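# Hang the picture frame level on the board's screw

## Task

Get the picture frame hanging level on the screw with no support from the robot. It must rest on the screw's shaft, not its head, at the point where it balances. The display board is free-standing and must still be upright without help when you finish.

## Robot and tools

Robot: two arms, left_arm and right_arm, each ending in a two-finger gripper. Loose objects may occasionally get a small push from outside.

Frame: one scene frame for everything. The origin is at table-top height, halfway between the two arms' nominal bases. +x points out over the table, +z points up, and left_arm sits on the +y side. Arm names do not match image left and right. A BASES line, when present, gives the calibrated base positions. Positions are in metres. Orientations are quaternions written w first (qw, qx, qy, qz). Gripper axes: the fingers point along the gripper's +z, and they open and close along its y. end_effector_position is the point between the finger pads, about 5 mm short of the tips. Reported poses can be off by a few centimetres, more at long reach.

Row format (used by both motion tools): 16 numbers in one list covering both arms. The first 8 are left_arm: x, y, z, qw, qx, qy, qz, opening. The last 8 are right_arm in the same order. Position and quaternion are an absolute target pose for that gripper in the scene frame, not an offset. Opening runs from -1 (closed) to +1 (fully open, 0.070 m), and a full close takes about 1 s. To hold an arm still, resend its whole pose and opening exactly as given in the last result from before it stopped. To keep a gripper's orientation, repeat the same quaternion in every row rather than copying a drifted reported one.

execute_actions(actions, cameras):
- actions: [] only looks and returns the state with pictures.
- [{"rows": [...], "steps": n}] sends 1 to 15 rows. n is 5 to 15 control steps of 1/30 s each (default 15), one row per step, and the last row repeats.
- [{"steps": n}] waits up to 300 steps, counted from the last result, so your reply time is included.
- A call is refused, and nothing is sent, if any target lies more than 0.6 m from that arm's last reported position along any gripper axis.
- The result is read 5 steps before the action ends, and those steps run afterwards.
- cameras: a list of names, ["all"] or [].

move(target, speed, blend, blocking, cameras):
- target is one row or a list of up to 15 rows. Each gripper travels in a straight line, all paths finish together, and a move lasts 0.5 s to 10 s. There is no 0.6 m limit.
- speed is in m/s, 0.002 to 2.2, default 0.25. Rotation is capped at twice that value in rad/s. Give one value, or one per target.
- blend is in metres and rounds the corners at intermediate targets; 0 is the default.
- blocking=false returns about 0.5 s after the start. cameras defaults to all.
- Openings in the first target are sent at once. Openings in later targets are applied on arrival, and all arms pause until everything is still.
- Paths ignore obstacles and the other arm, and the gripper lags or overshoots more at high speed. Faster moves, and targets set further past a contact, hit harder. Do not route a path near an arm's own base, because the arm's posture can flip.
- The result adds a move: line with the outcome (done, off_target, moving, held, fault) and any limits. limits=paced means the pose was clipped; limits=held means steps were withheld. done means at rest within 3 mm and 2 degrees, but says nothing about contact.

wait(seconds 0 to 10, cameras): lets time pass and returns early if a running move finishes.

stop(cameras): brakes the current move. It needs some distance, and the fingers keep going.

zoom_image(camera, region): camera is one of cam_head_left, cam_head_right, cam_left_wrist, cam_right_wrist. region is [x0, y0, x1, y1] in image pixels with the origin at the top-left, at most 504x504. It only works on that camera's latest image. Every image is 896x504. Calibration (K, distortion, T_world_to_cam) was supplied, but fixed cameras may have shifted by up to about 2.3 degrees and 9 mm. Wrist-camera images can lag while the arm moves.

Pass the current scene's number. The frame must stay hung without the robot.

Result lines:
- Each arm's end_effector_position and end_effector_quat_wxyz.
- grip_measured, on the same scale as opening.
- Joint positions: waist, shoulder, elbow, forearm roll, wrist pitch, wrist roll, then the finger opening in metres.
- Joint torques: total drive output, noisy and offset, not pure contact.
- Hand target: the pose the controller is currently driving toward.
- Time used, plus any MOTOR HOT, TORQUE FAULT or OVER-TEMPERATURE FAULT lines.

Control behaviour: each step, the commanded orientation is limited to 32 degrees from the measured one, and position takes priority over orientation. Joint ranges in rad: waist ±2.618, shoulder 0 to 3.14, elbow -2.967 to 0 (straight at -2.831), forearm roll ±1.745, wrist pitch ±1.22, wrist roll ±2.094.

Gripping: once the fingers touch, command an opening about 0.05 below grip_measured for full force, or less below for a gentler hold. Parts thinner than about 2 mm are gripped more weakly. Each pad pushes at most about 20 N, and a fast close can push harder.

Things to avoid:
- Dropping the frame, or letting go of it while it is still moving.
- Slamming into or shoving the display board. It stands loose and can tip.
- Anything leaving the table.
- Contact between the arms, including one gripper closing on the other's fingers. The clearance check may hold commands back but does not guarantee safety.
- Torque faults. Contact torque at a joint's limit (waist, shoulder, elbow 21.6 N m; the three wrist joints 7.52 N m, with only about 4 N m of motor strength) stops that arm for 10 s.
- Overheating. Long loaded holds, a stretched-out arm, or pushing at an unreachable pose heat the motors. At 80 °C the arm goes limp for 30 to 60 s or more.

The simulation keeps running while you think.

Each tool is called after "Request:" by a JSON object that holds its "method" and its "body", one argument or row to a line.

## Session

Request:
{"method": "execute_actions", "body": {
  "actions": [],
  "cameras": ["all"]
}}

Request:
{"method": "zoom_image", "body": {
  "camera": "cam_head_left",
  "region": [360, 0, 560, 190]
}}

Request:
{"method": "zoom_image", "body": {
  "camera": "cam_head_right",
  "region": [380, 0, 580, 190]
}}

Scene clock: 0.00 s of 4500.00 s.
left_arm: end_effector_position=(+0.4202, +0.3387, +0.3327) grip_measured=+0.98 end_effector_quat_wxyz=(+0.569, -0.093, +0.773, -0.263) | right_arm: end_effector_position=(+0.0592, +0.1070, +0.2848) grip_measured=+0.98 end_effector_quat_wxyz=(-0.315, +0.854, -0.247, -0.332)
Joint positions: left_arm=[0.682 1.54 -1.063 -1.578 0.957 1.346 0.069] | right_arm=[1.098 1.584 -1.251 0.984 0.989 -1.935 0.069]
Joint torques (N m): no reading
Motor temperatures (°C): left_arm=[30 31 32 32 35 30] | right_arm=[29 30 33 34 38 31]
Hand target: left_arm +0.4202, +0.3387, +0.3327; +0.569, -0.093, +0.773, -0.263 | right_arm +0.0592, +0.1070, +0.2848; -0.315, +0.854, -0.247, -0.332
camera_calibration:
cam_left_wrist: T_world_to_cam=[[-0.138711, -0.855812, 0.498343, 0.185923], [-0.79869, -0.200849, -0.567233, 0.592911], [0.585536, -0.476703, -0.655668, 0.255234], [0, 0, 0, 1]] pos_world=[0.349893, 0.399872, 0.411014]
cam_right_wrist: T_world_to_cam=[[0.659904, 0.664249, 0.35114, -0.209496], [0.748492, -0.621906, -0.230199, 0.0814699], [0.0654668, 0.414735, -0.907584, 0.328533], [0, 0, 0, 1]] pos_world=[0.0557595, 0.0535699, 0.390488]

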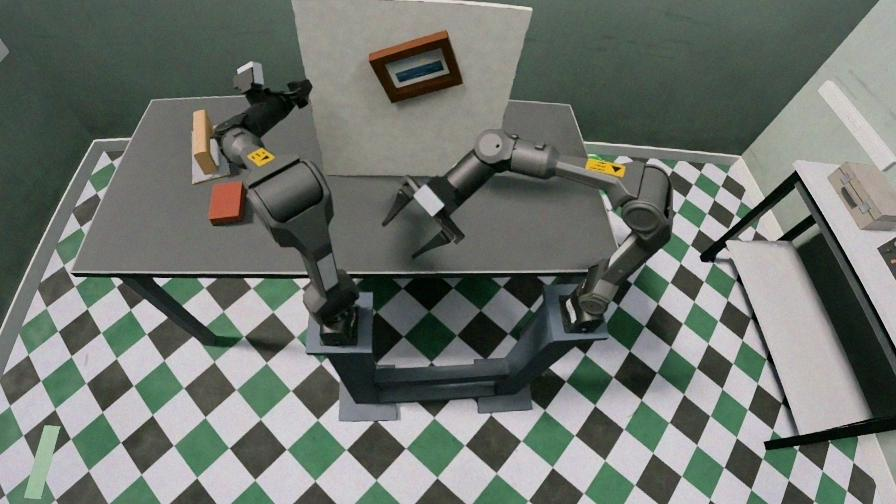

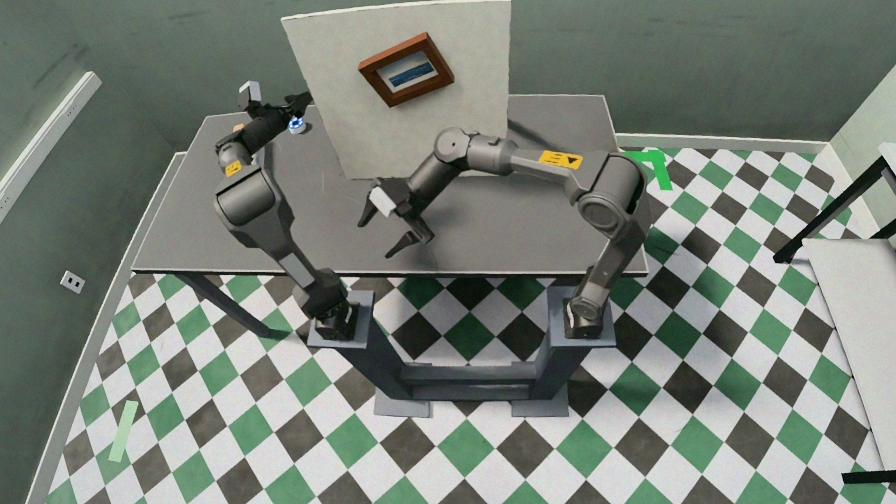

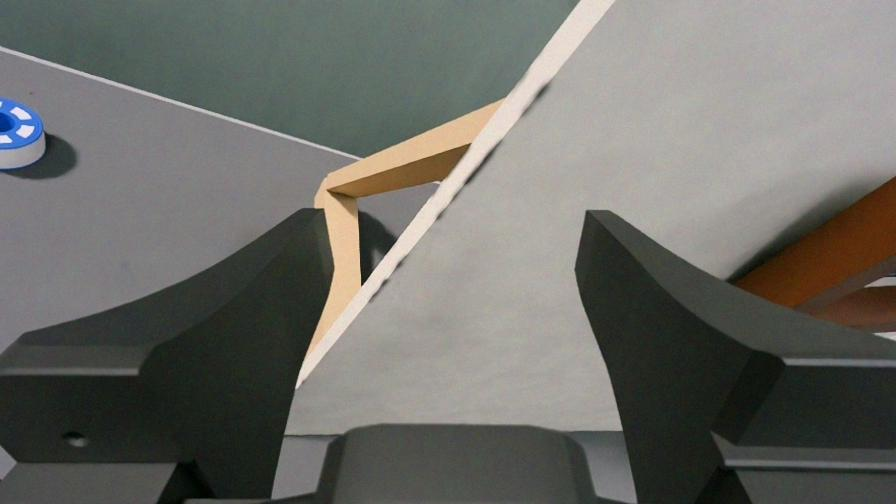

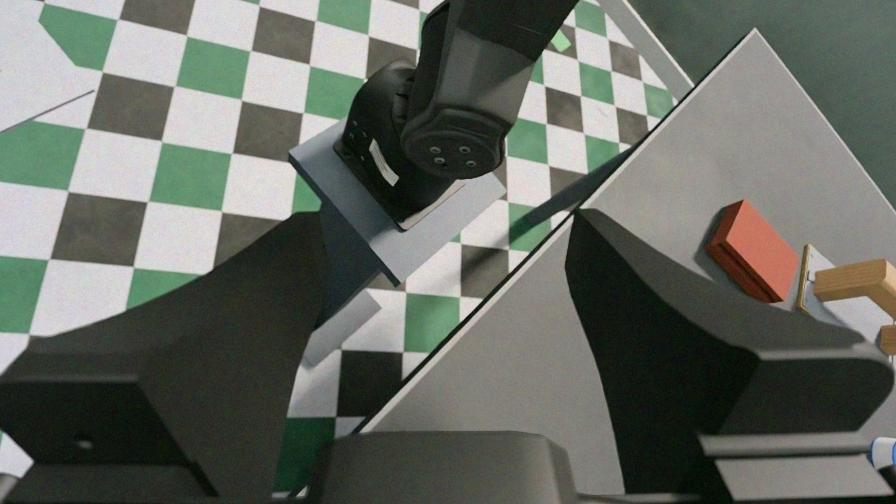

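Scaled by 2.520 from the camera's 896x504 image, which has a finer 1280x720 frame.

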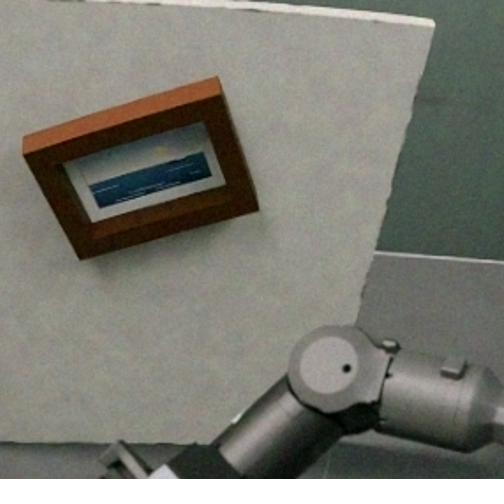

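Scaled by 2.520 from the camera's 896x504 image, which has a finer 1280x720 frame.

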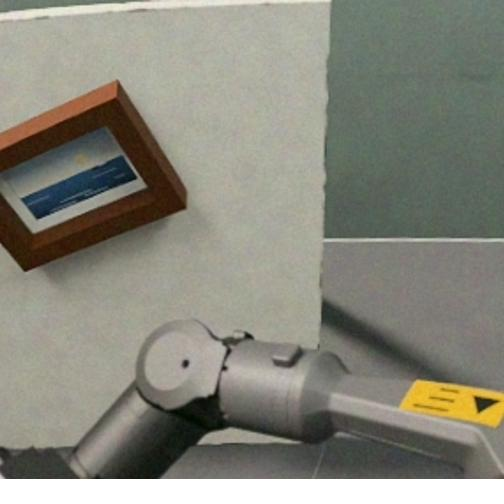

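Request:
{"method": "move", "body": {
  "target": [0.375,0.143,0.36,0.6953,-0.1289,0.6953,-0.1289,0.98,0.33,-0.15,0.44,0.6409,-0.2988,0.6409,0.2988,0.98],
  "speed": 0.6
}}

Request:
{"method": "zoom_image", "body": {
  "camera": "cam_left_wrist",
  "region": [200, 0, 700, 400]
}}

Scene clock: 5.20 s of 4500.00 s.
left_arm: end_effector_position=(+0.3749, +0.1427, +0.3599) grip_measured=+0.98 end_effector_quat_wxyz=(+0.695, -0.129, +0.695, -0.129) | right_arm: end_effector_position=(+0.3302, -0.1503, +0.4403) grip_measured=+0.98 end_effector_quat_wxyz=(+0.641, -0.298, +0.641, +0.299)
Joint positions: left_arm=[-0.553 1.229 -0.686 -0.956 -0.704 0.457 0.069] | right_arm=[-0.067 1.168 -0.967 1.65 0.966 -1.708 0.069]
Joint torques (N m): left_arm=[0.42 -3.07 -3.06 0.3 -0.95 0.01] | right_arm=[0.68 -3.62 -3.69 0.77 0.21 -0.12]
Motor temperatures (°C): left_arm=[30 31 32 32 35 29] | right_arm=[29 30 33 34 38 31]
Hand target: left_arm +0.3750, +0.1430, +0.3600; +0.695, -0.129, +0.695, -0.129 | right_arm +0.3300, -0.1500, +0.4400; +0.641, -0.299, +0.641, +0.299
Off the commanded pose: left_arm 0.000 m, 0 deg | right_arm 0.000 m, 0 deg.
Kept back: nothing.
move: done
camera_calibration:
cam_left_wrist: T_world_to_cam=[[0.0225534, -0.937095, 0.348346, 0.00340713], [-0.560434, -0.30039, -0.771803, 0.531394], [0.827892, -0.177818, -0.531954, 0.0281484], [0, 0, 0, 1]] pos_world=[0.27443, 0.167823, 0.423918]
cam_right_wrist: T_world_to_cam=[[0.758397, -0.650612, -0.0392131, -0.33024], [-0.420704, -0.442674, -0.791863, 0.414712], [0.497837, 0.617044, -0.609438, 0.314973], [0, 0, 0, 1]] pos_world=[0.268119, -0.225627, 0.507402]

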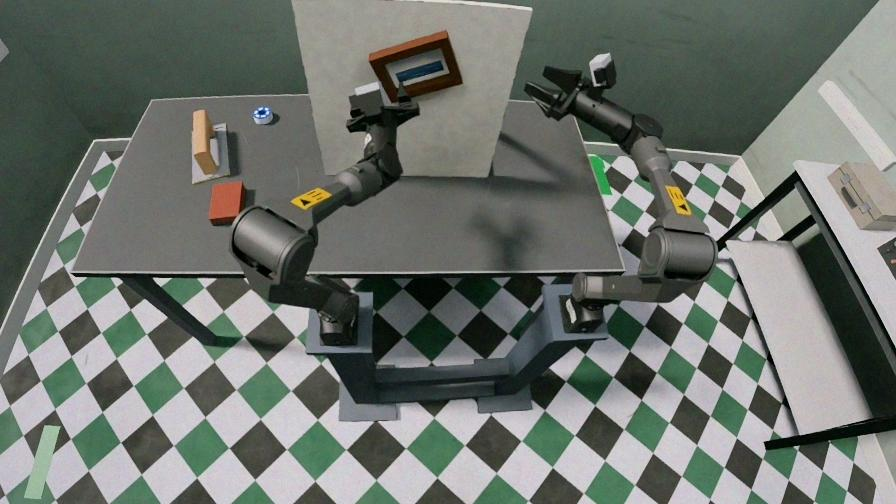

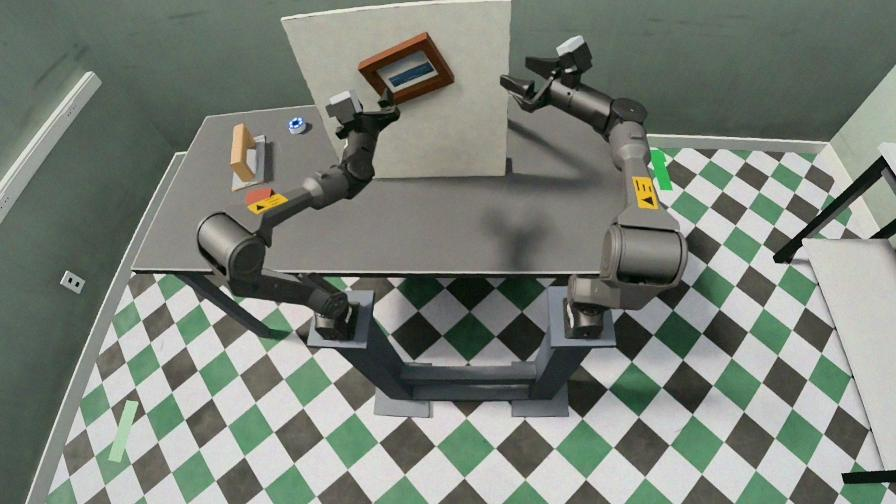

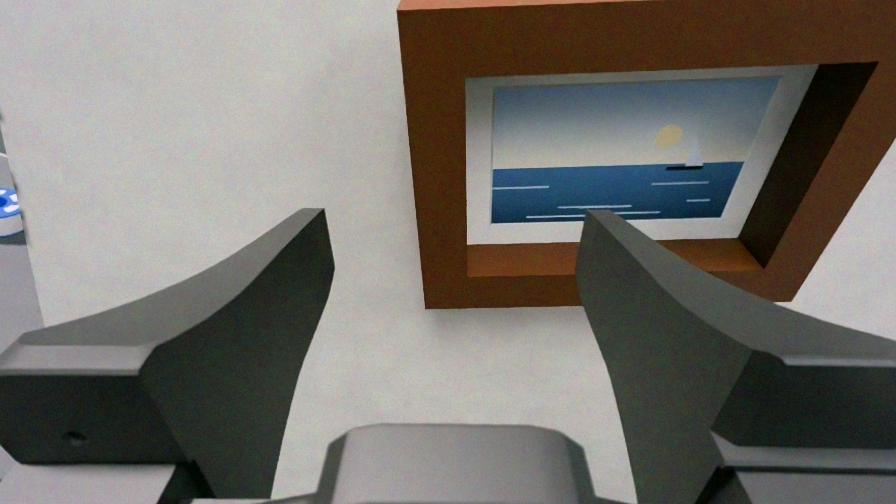

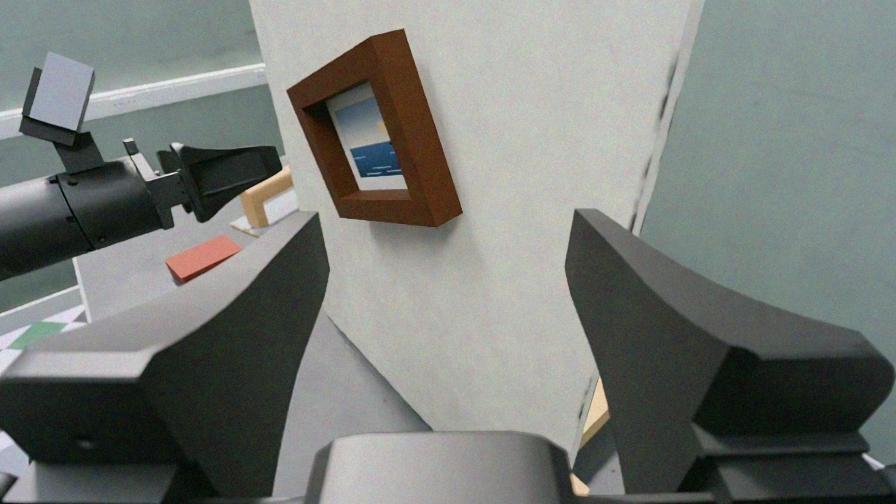

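Scaled by 1.008 from the camera's 896x504 image, which has a finer 1280x720 frame.

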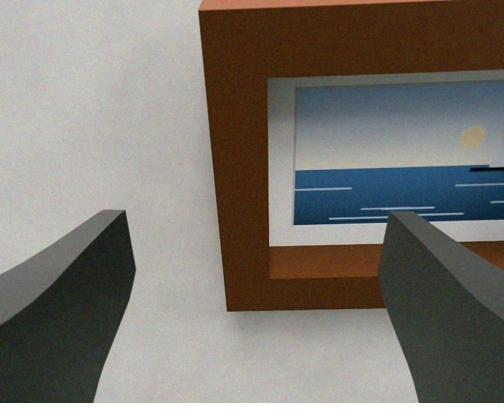

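Request:
{"method": "move", "body": {
  "target": [
    [0.405,0.139,0.340,0.6953,-0.1289,0.6953,-0.1289,0.98,0.33,-0.15,0.44,0.6409,-0.2988,0.6409,0.2988,0.98],
    [0.438,0.139,0.340,0.6953,-0.1289,0.6953,-0.1289,-0.5,0.33,-0.15,0.44,0.6409,-0.2988,0.6409,0.2988,0.98]
  ],
  "speed": [0.2,0.06]
}}

Scene clock: 9.00 s of 4500.00 s.
left_arm: end_effector_position=(+0.4380, +0.1397, +0.3395) grip_measured=-0.44 end_effector_quat_wxyz=(+0.695, -0.131, +0.695, -0.129) | right_arm: end_effector_position=(+0.3302, -0.1503, +0.4403) grip_measured=+0.98 end_effector_quat_wxyz=(+0.641, -0.298, +0.641, +0.299)
Joint positions: left_arm=[-0.423 1.473 -0.817 -0.708 -0.699 0.211 0.02] | right_arm=[-0.067 1.168 -0.967 1.65 0.966 -1.708 0.069]
Joint torques (N m): left_arm=[-2.04 -6.54 -3.78 1.26 -0.81 0.13] | right_arm=[0.65 -3.51 -3.7 0.81 0.19 -0.09]
Motor temperatures (°C): left_arm=[30 31 32 32 35 29] | right_arm=[29 30 33 34 38 31]
Hand target: left_arm +0.4380, +0.1390, +0.3400; +0.695, -0.129, +0.695, -0.129 | right_arm +0.3300, -0.1500, +0.4400; +0.641, -0.299, +0.641, +0.299
Off the commanded pose: left_arm 0.001 m, 0 deg | right_arm 0.000 m, 0 deg.
Kept back: nothing.
move: done
camera_calibration:
cam_left_wrist: T_world_to_cam=[[0.0262484, -0.936441, 0.349843, 0.00413215], [-0.560024, -0.303666, -0.770818, 0.550054], [0.82806, -0.175688, -0.5324, -0.0357396], [0, 0, 0, 1]] pos_world=[0.33753, 0.164623, 0.403518]
cam_right_wrist: T_world_to_cam=[[0.758397, -0.650612, -0.0392131, -0.33024], [-0.420704, -0.442674, -0.791863, 0.414712], [0.497837, 0.617044, -0.609438, 0.314973], [0, 0, 0, 1]] pos_world=[0.268119, -0.225627, 0.507402]

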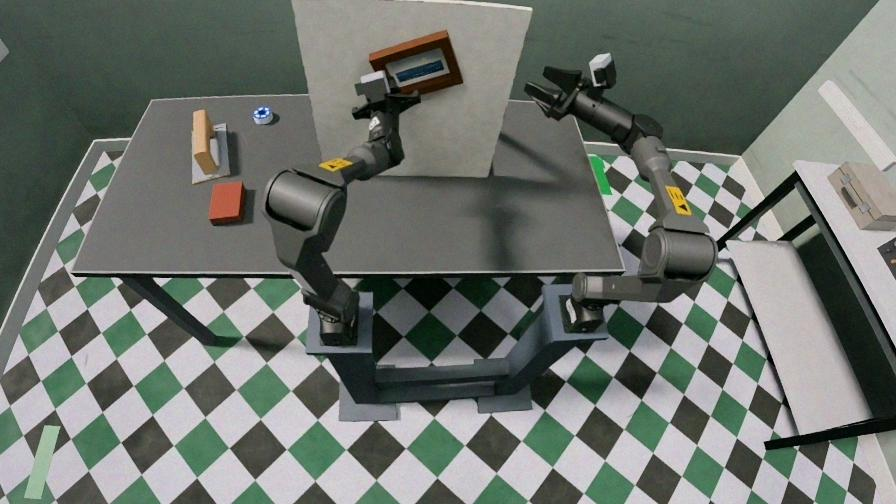

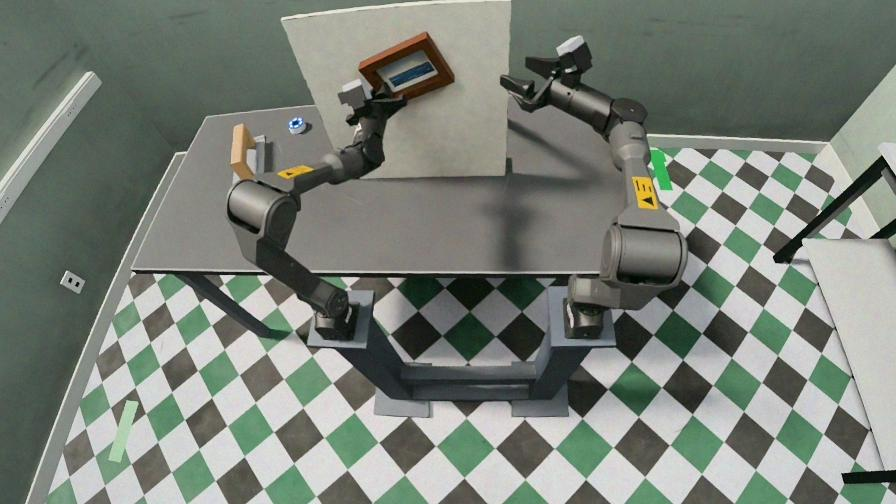

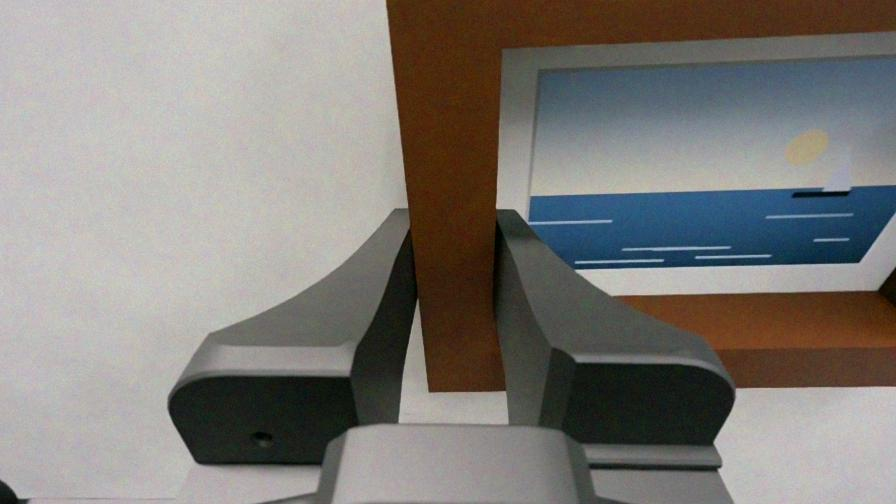

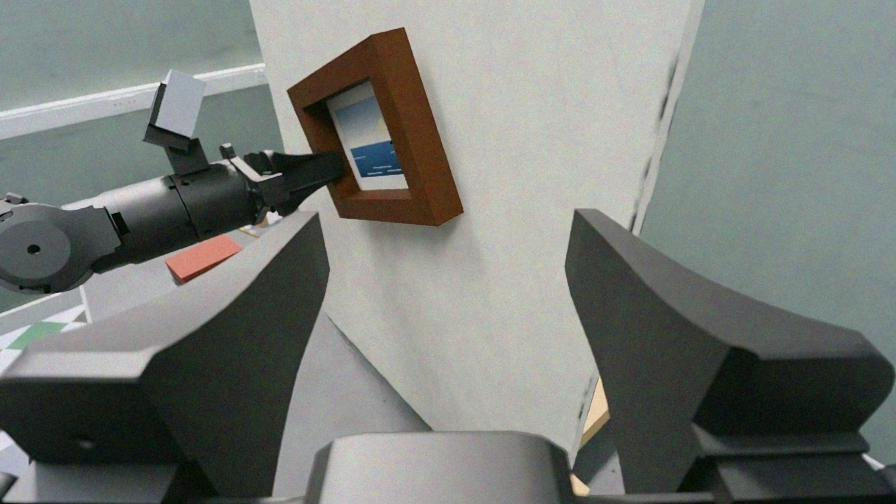

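Request:
{"method": "move", "body": {
  "target": [
    [0.438,0.1597,0.3735,0.7071,0.0062,0.7071,0.0062,-0.5,0.33,-0.15,0.44,0.6409,-0.2988,0.6409,0.2988,0.98],
    [0.438,0.1347,0.3735,0.7071,0.0062,0.7071,0.0062,-0.5,0.33,-0.15,0.44,0.6409,-0.2988,0.6409,0.2988,0.98]
  ],
  "speed": [0.15,0.05]
}}

Request:
{"method": "zoom_image", "body": {
  "camera": "cam_head_left",
  "region": [290, 0, 540, 190]
}}

Request:
{"method": "zoom_image", "body": {
  "camera": "cam_head_right",
  "region": [280, 0, 530, 190]
}}

Scene clock: 12.07 s of 4500.00 s.
left_arm: end_effector_position=(+0.4378, +0.1344, +0.3738) grip_measured=-0.45 end_effector_quat_wxyz=(+0.707, +0.006, +0.707, +0.006) | right_arm: end_effector_position=(+0.3302, -0.1503, +0.4403) grip_measured=+0.98 end_effector_quat_wxyz=(+0.641, -0.298, +0.641, +0.299)
Joint positions: left_arm=[-0.442 1.428 -0.918 -0.861 -0.606 0.782 0.019] | right_arm=[-0.067 1.168 -0.967 1.65 0.966 -1.708 0.069]
Joint torques (N m): left_arm=[1 -5.17 -4.42 0.56 -1.31 -0.28] | right_arm=[0.64 -3.52 -3.68 0.84 0.17 -0.07]
Motor temperatures (°C): left_arm=[30 31 32 32 35 29] | right_arm=[29 30 33 34 38 31]
Hand target: left_arm +0.4380, +0.1347, +0.3735; +0.707, +0.006, +0.707, +0.006 | right_arm +0.3300, -0.1500, +0.4400; +0.641, -0.299, +0.641, +0.299
Off the commanded pose: left_arm 0.000 m, 0 deg | right_arm 0.000 m, 0 deg.
Kept back: nothing.
move: done
camera_calibration:
cam_left_wrist: T_world_to_cam=[[0.0229791, -0.999322, -0.028762, 0.138608], [-0.559508, 0.010987, -0.828752, 0.553893], [0.828507, 0.0351366, -0.558876, -0.0368238], [0, 0, 0, 1]] pos_world=[0.337231, 0.133723, 0.442447]
cam_right_wrist: T_world_to_cam=[[0.758397, -0.650612, -0.0392131, -0.33024], [-0.420704, -0.442674, -0.791863, 0.414712], [0.497837, 0.617044, -0.609438, 0.314973], [0, 0, 0, 1]] pos_world=[0.268119, -0.225627, 0.507402]

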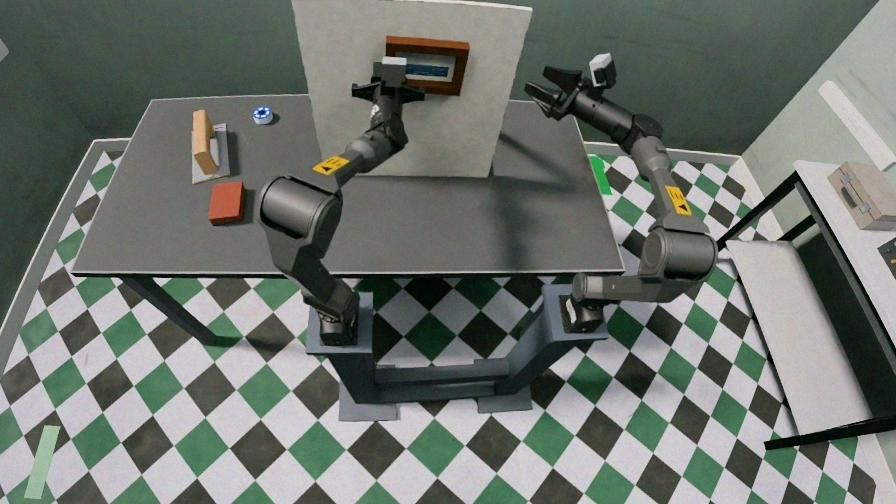

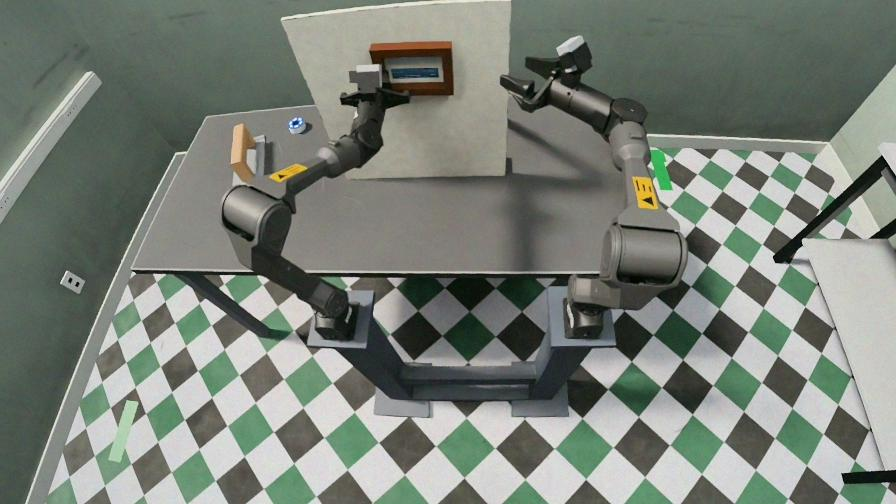

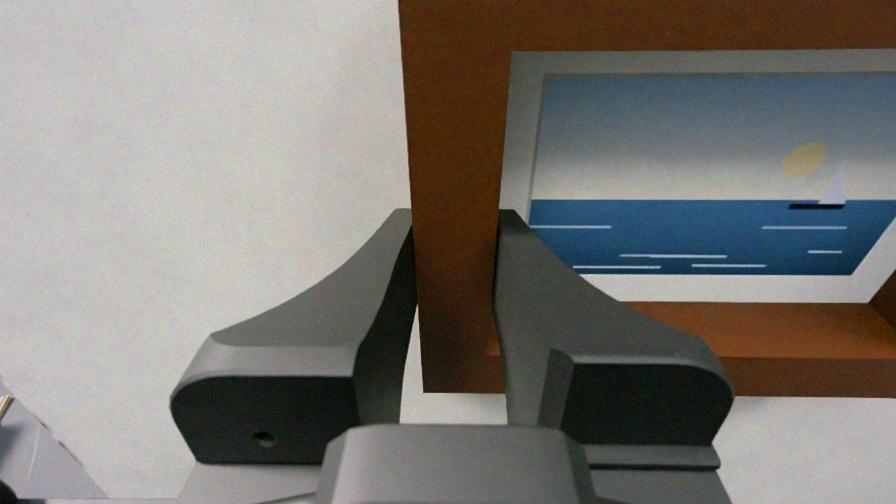

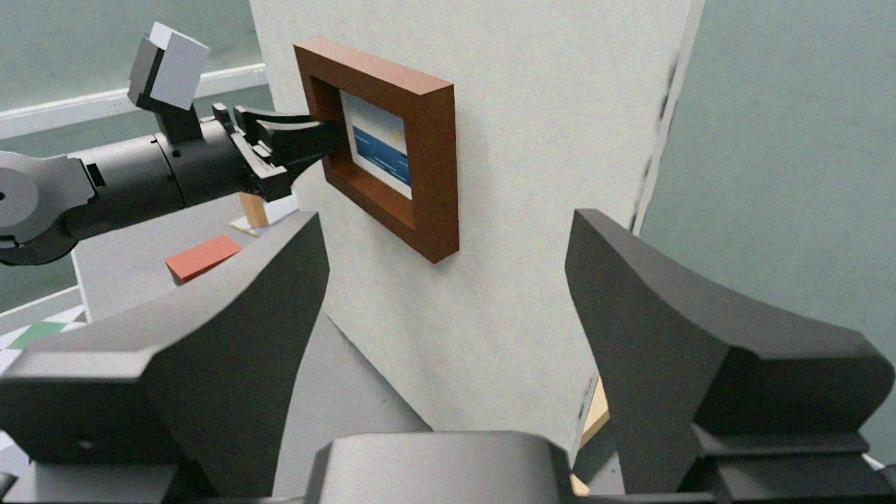

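Scaled by 2.016 from the camera's 896x504 image, which has a finer 1280x720 frame.

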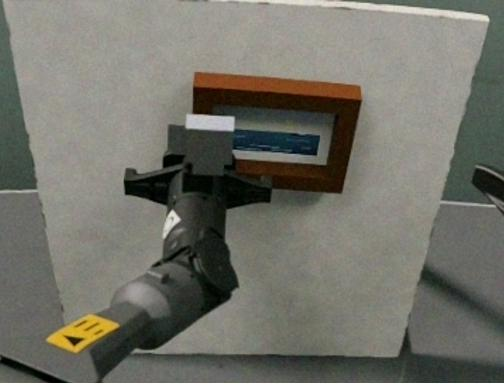

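Scaled by 2.016 from the camera's 896x504 image, which has a finer 1280x720 frame.

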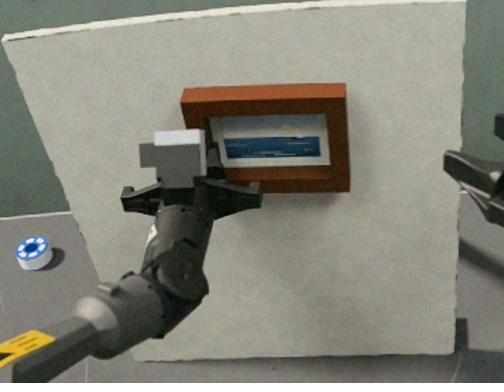

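Request:
{"method": "move", "body": {
  "target": [
    [0.438,0.1347,0.3705,0.7071,0.0062,0.7071,0.0062,0.1,0.33,-0.15,0.44,0.6409,-0.2988,0.6409,0.2988,0.98]
  ],
  "speed": 0.02
}}

Request:
{"method": "zoom_image", "body": {
  "camera": "cam_head_left",
  "region": [370, 10, 490, 110]
}}

Request:
{"method": "zoom_image", "body": {
  "camera": "cam_head_right",
  "region": [355, 10, 475, 110]
}}

Scene clock: 13.33 s of 4500.00 s.
left_arm: end_effector_position=(+0.4381, +0.1351, +0.3706) grip_measured=+0.10 end_effector_quat_wxyz=(+0.707, +0.006, +0.707, +0.006) | right_arm: end_effector_position=(+0.3302, -0.1503, +0.4403) grip_measured=+0.98 end_effector_quat_wxyz=(+0.641, -0.298, +0.641, +0.299)
Joint positions: left_arm=[-0.44 1.432 -0.909 -0.847 -0.613 0.764 0.039] | right_arm=[-0.067 1.168 -0.967 1.65 0.966 -1.708 0.069]
Joint torques (N m): left_arm=[-0.6 -5.59 -3.54 0.54 -1.56 -0.16] | right_arm=[0.65 -3.5 -3.68 0.85 0.17 -0.06]
Motor temperatures (°C): left_arm=[30 31 32 32 35 29] | right_arm=[29 30 33 34 38 31]
Hand target: left_arm +0.4380, +0.1347, +0.3705; +0.707, +0.006, +0.707, +0.006 | right_arm +0.3300, -0.1500, +0.4400; +0.641, -0.299, +0.641, +0.299
Off the commanded pose: left_arm 0.000 m, 0 deg | right_arm 0.000 m, 0 deg.
Kept back: nothing.
move: done
camera_calibration:
cam_left_wrist: T_world_to_cam=[[0.0241566, -0.999298, -0.0286312, 0.138551], [-0.559987, 0.0101989, -0.828438, 0.551532], [0.828149, 0.0360454, -0.559348, -0.0386717], [0, 0, 0, 1]] pos_world=[0.33753, 0.134223, 0.439247]
cam_right_wrist: T_world_to_cam=[[0.758397, -0.650612, -0.0392131, -0.33024], [-0.420704, -0.442674, -0.791863, 0.414712], [0.497837, 0.617044, -0.609438, 0.314973], [0, 0, 0, 1]] pos_world=[0.268119, -0.225627, 0.507402]

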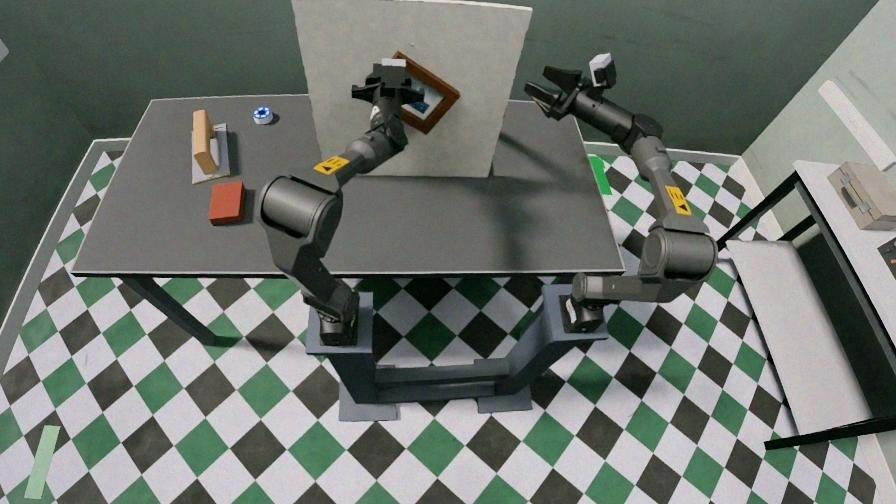

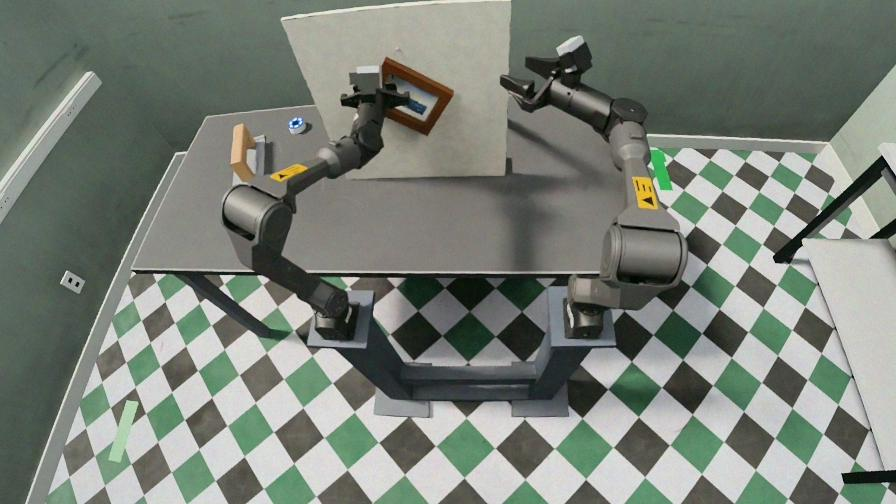

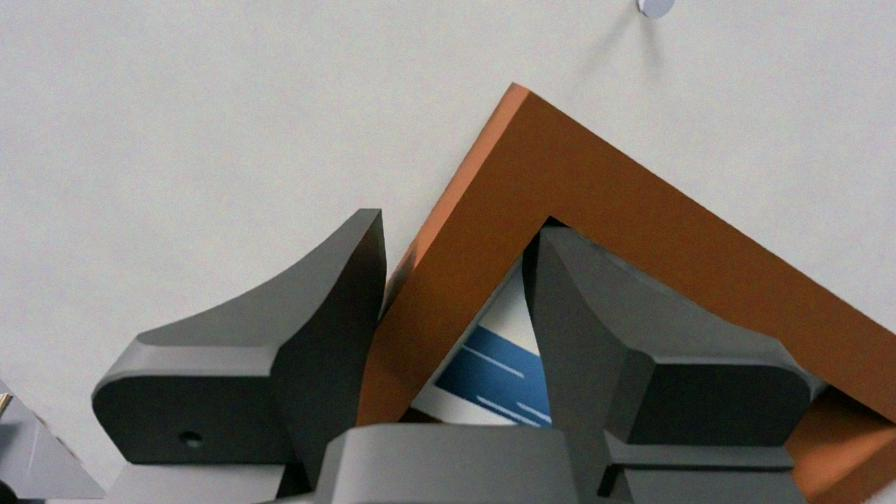

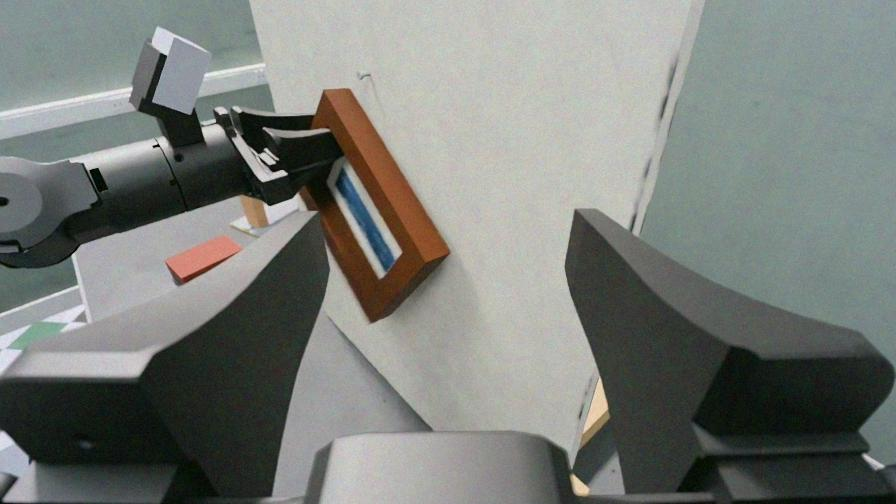

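Scaled by 4.200 from the camera's 896x504 image, which has a finer 1280x720 frame.

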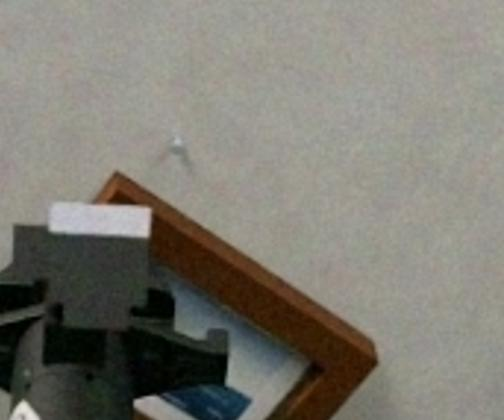

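Scaled by 4.200 from the camera's 896x504 image, which has a finer 1280x720 frame.

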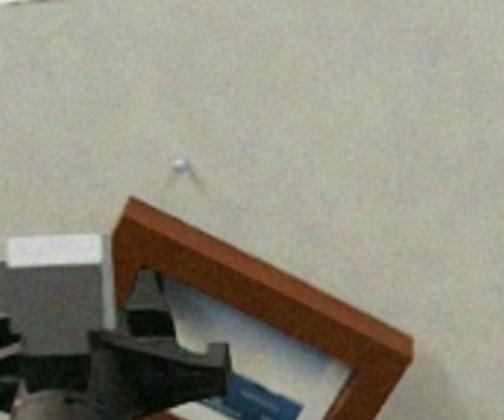

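Request:
{"method": "move", "body": {
  "target": [
    [0.438,0.1347,0.3705,0.7071,0.0062,0.7071,0.0062,-0.15,0.33,-0.15,0.44,0.6409,-0.2988,0.6409,0.2988,0.98],
    [0.438,0.1347,0.3706,0.7071,0.0062,0.7071,0.0062,-0.52,0.33,-0.15,0.44,0.6409,-0.2988,0.6409,0.2988,0.98]
  ],
  "speed": 0.05
}}

Scene clock: 17.27 s of 4500.00 s.
left_arm: end_effector_position=(+0.4380, +0.1347, +0.3706) grip_measured=-0.45 end_effector_quat_wxyz=(+0.707, +0.006, +0.707, +0.006) | right_arm: end_effector_position=(+0.3302, -0.1503, +0.4403) grip_measured=+0.98 end_effector_quat_wxyz=(+0.641, -0.298, +0.641, +0.299)
Joint positions: left_arm=[-0.441 1.432 -0.909 -0.847 -0.613 0.764 0.019] | right_arm=[-0.067 1.168 -0.967 1.65 0.966 -1.708 0.069]
Joint torques (N m): left_arm=[-0.19 -6.35 -3.72 0.31 -1.47 -0.16] | right_arm=[0.59 -3.48 -3.71 0.9 0.14 -0.03]
Motor temperatures (°C): left_arm=[30 31 32 32 35 29] | right_arm=[29 30 33 34 38 31]
Hand target: left_arm +0.4380, +0.1347, +0.3706; +0.707, +0.006, +0.707, +0.006 | right_arm +0.3300, -0.1500, +0.4400; +0.641, -0.299, +0.641, +0.299
Off the commanded pose: left_arm 0.000 m, 0 deg | right_arm 0.000 m, 0 deg.
Kept back: nothing.
move: done
camera_calibration:
cam_left_wrist: T_world_to_cam=[[0.023158, -0.999321, -0.0286675, 0.138609], [-0.559988, 0.0107882, -0.82843, 0.551398], [0.828177, 0.0352382, -0.559358, -0.0384752], [0, 0, 0, 1]] pos_world=[0.33743, 0.133923, 0.439247]
cam_right_wrist: T_world_to_cam=[[0.758397, -0.650612, -0.0392131, -0.33024], [-0.420704, -0.442674, -0.791863, 0.414712], [0.497837, 0.617044, -0.609438, 0.314973], [0, 0, 0, 1]] pos_world=[0.268119, -0.225627, 0.507402]

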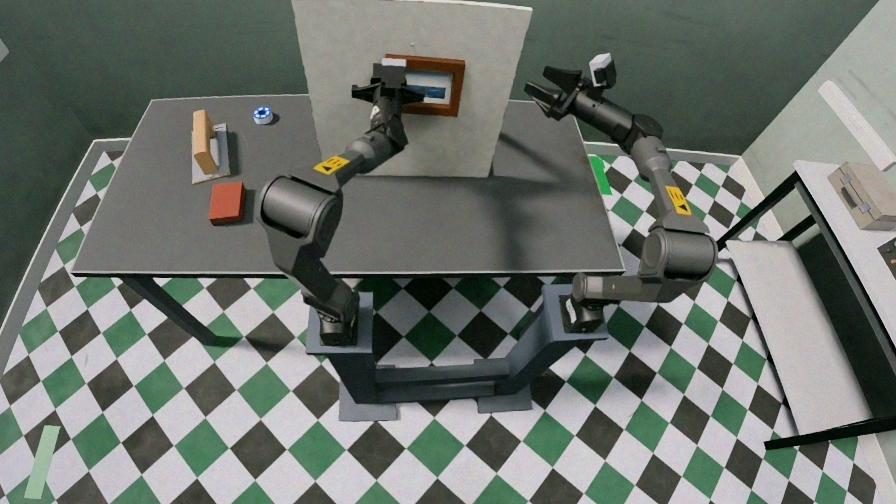

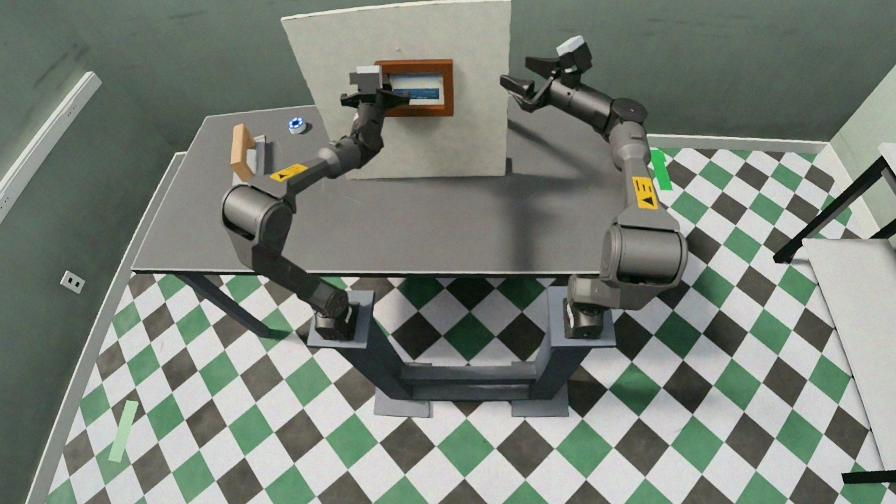

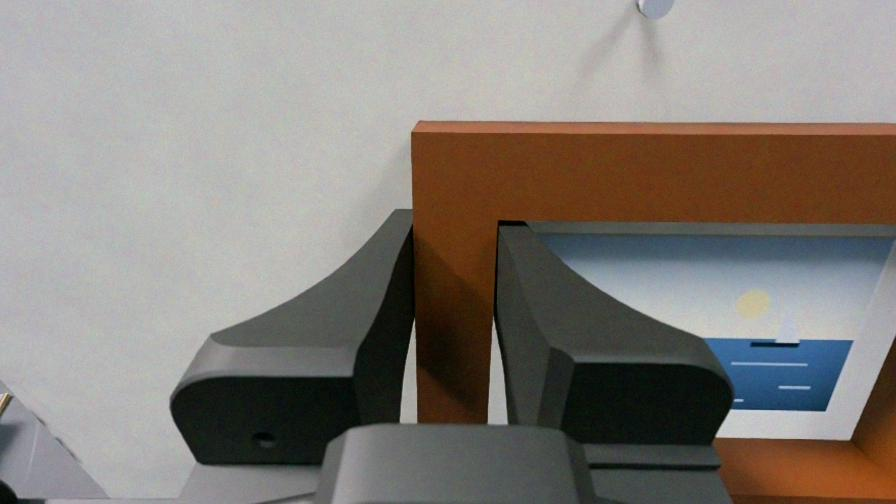

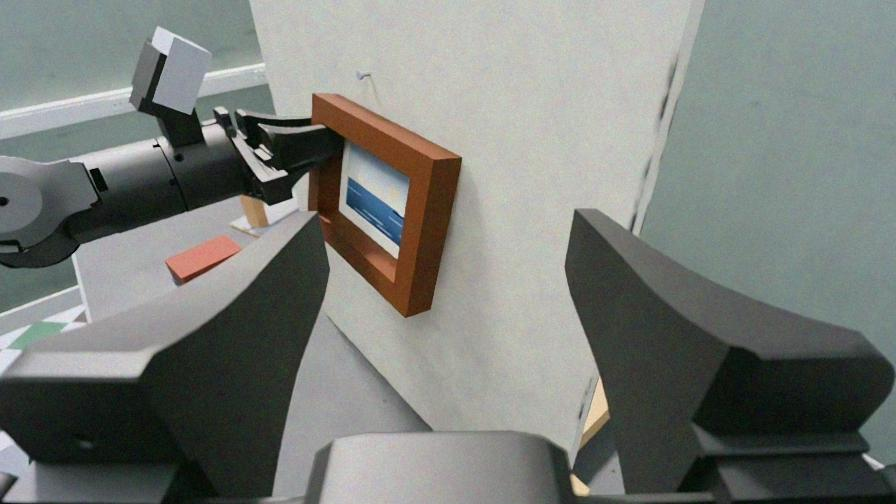

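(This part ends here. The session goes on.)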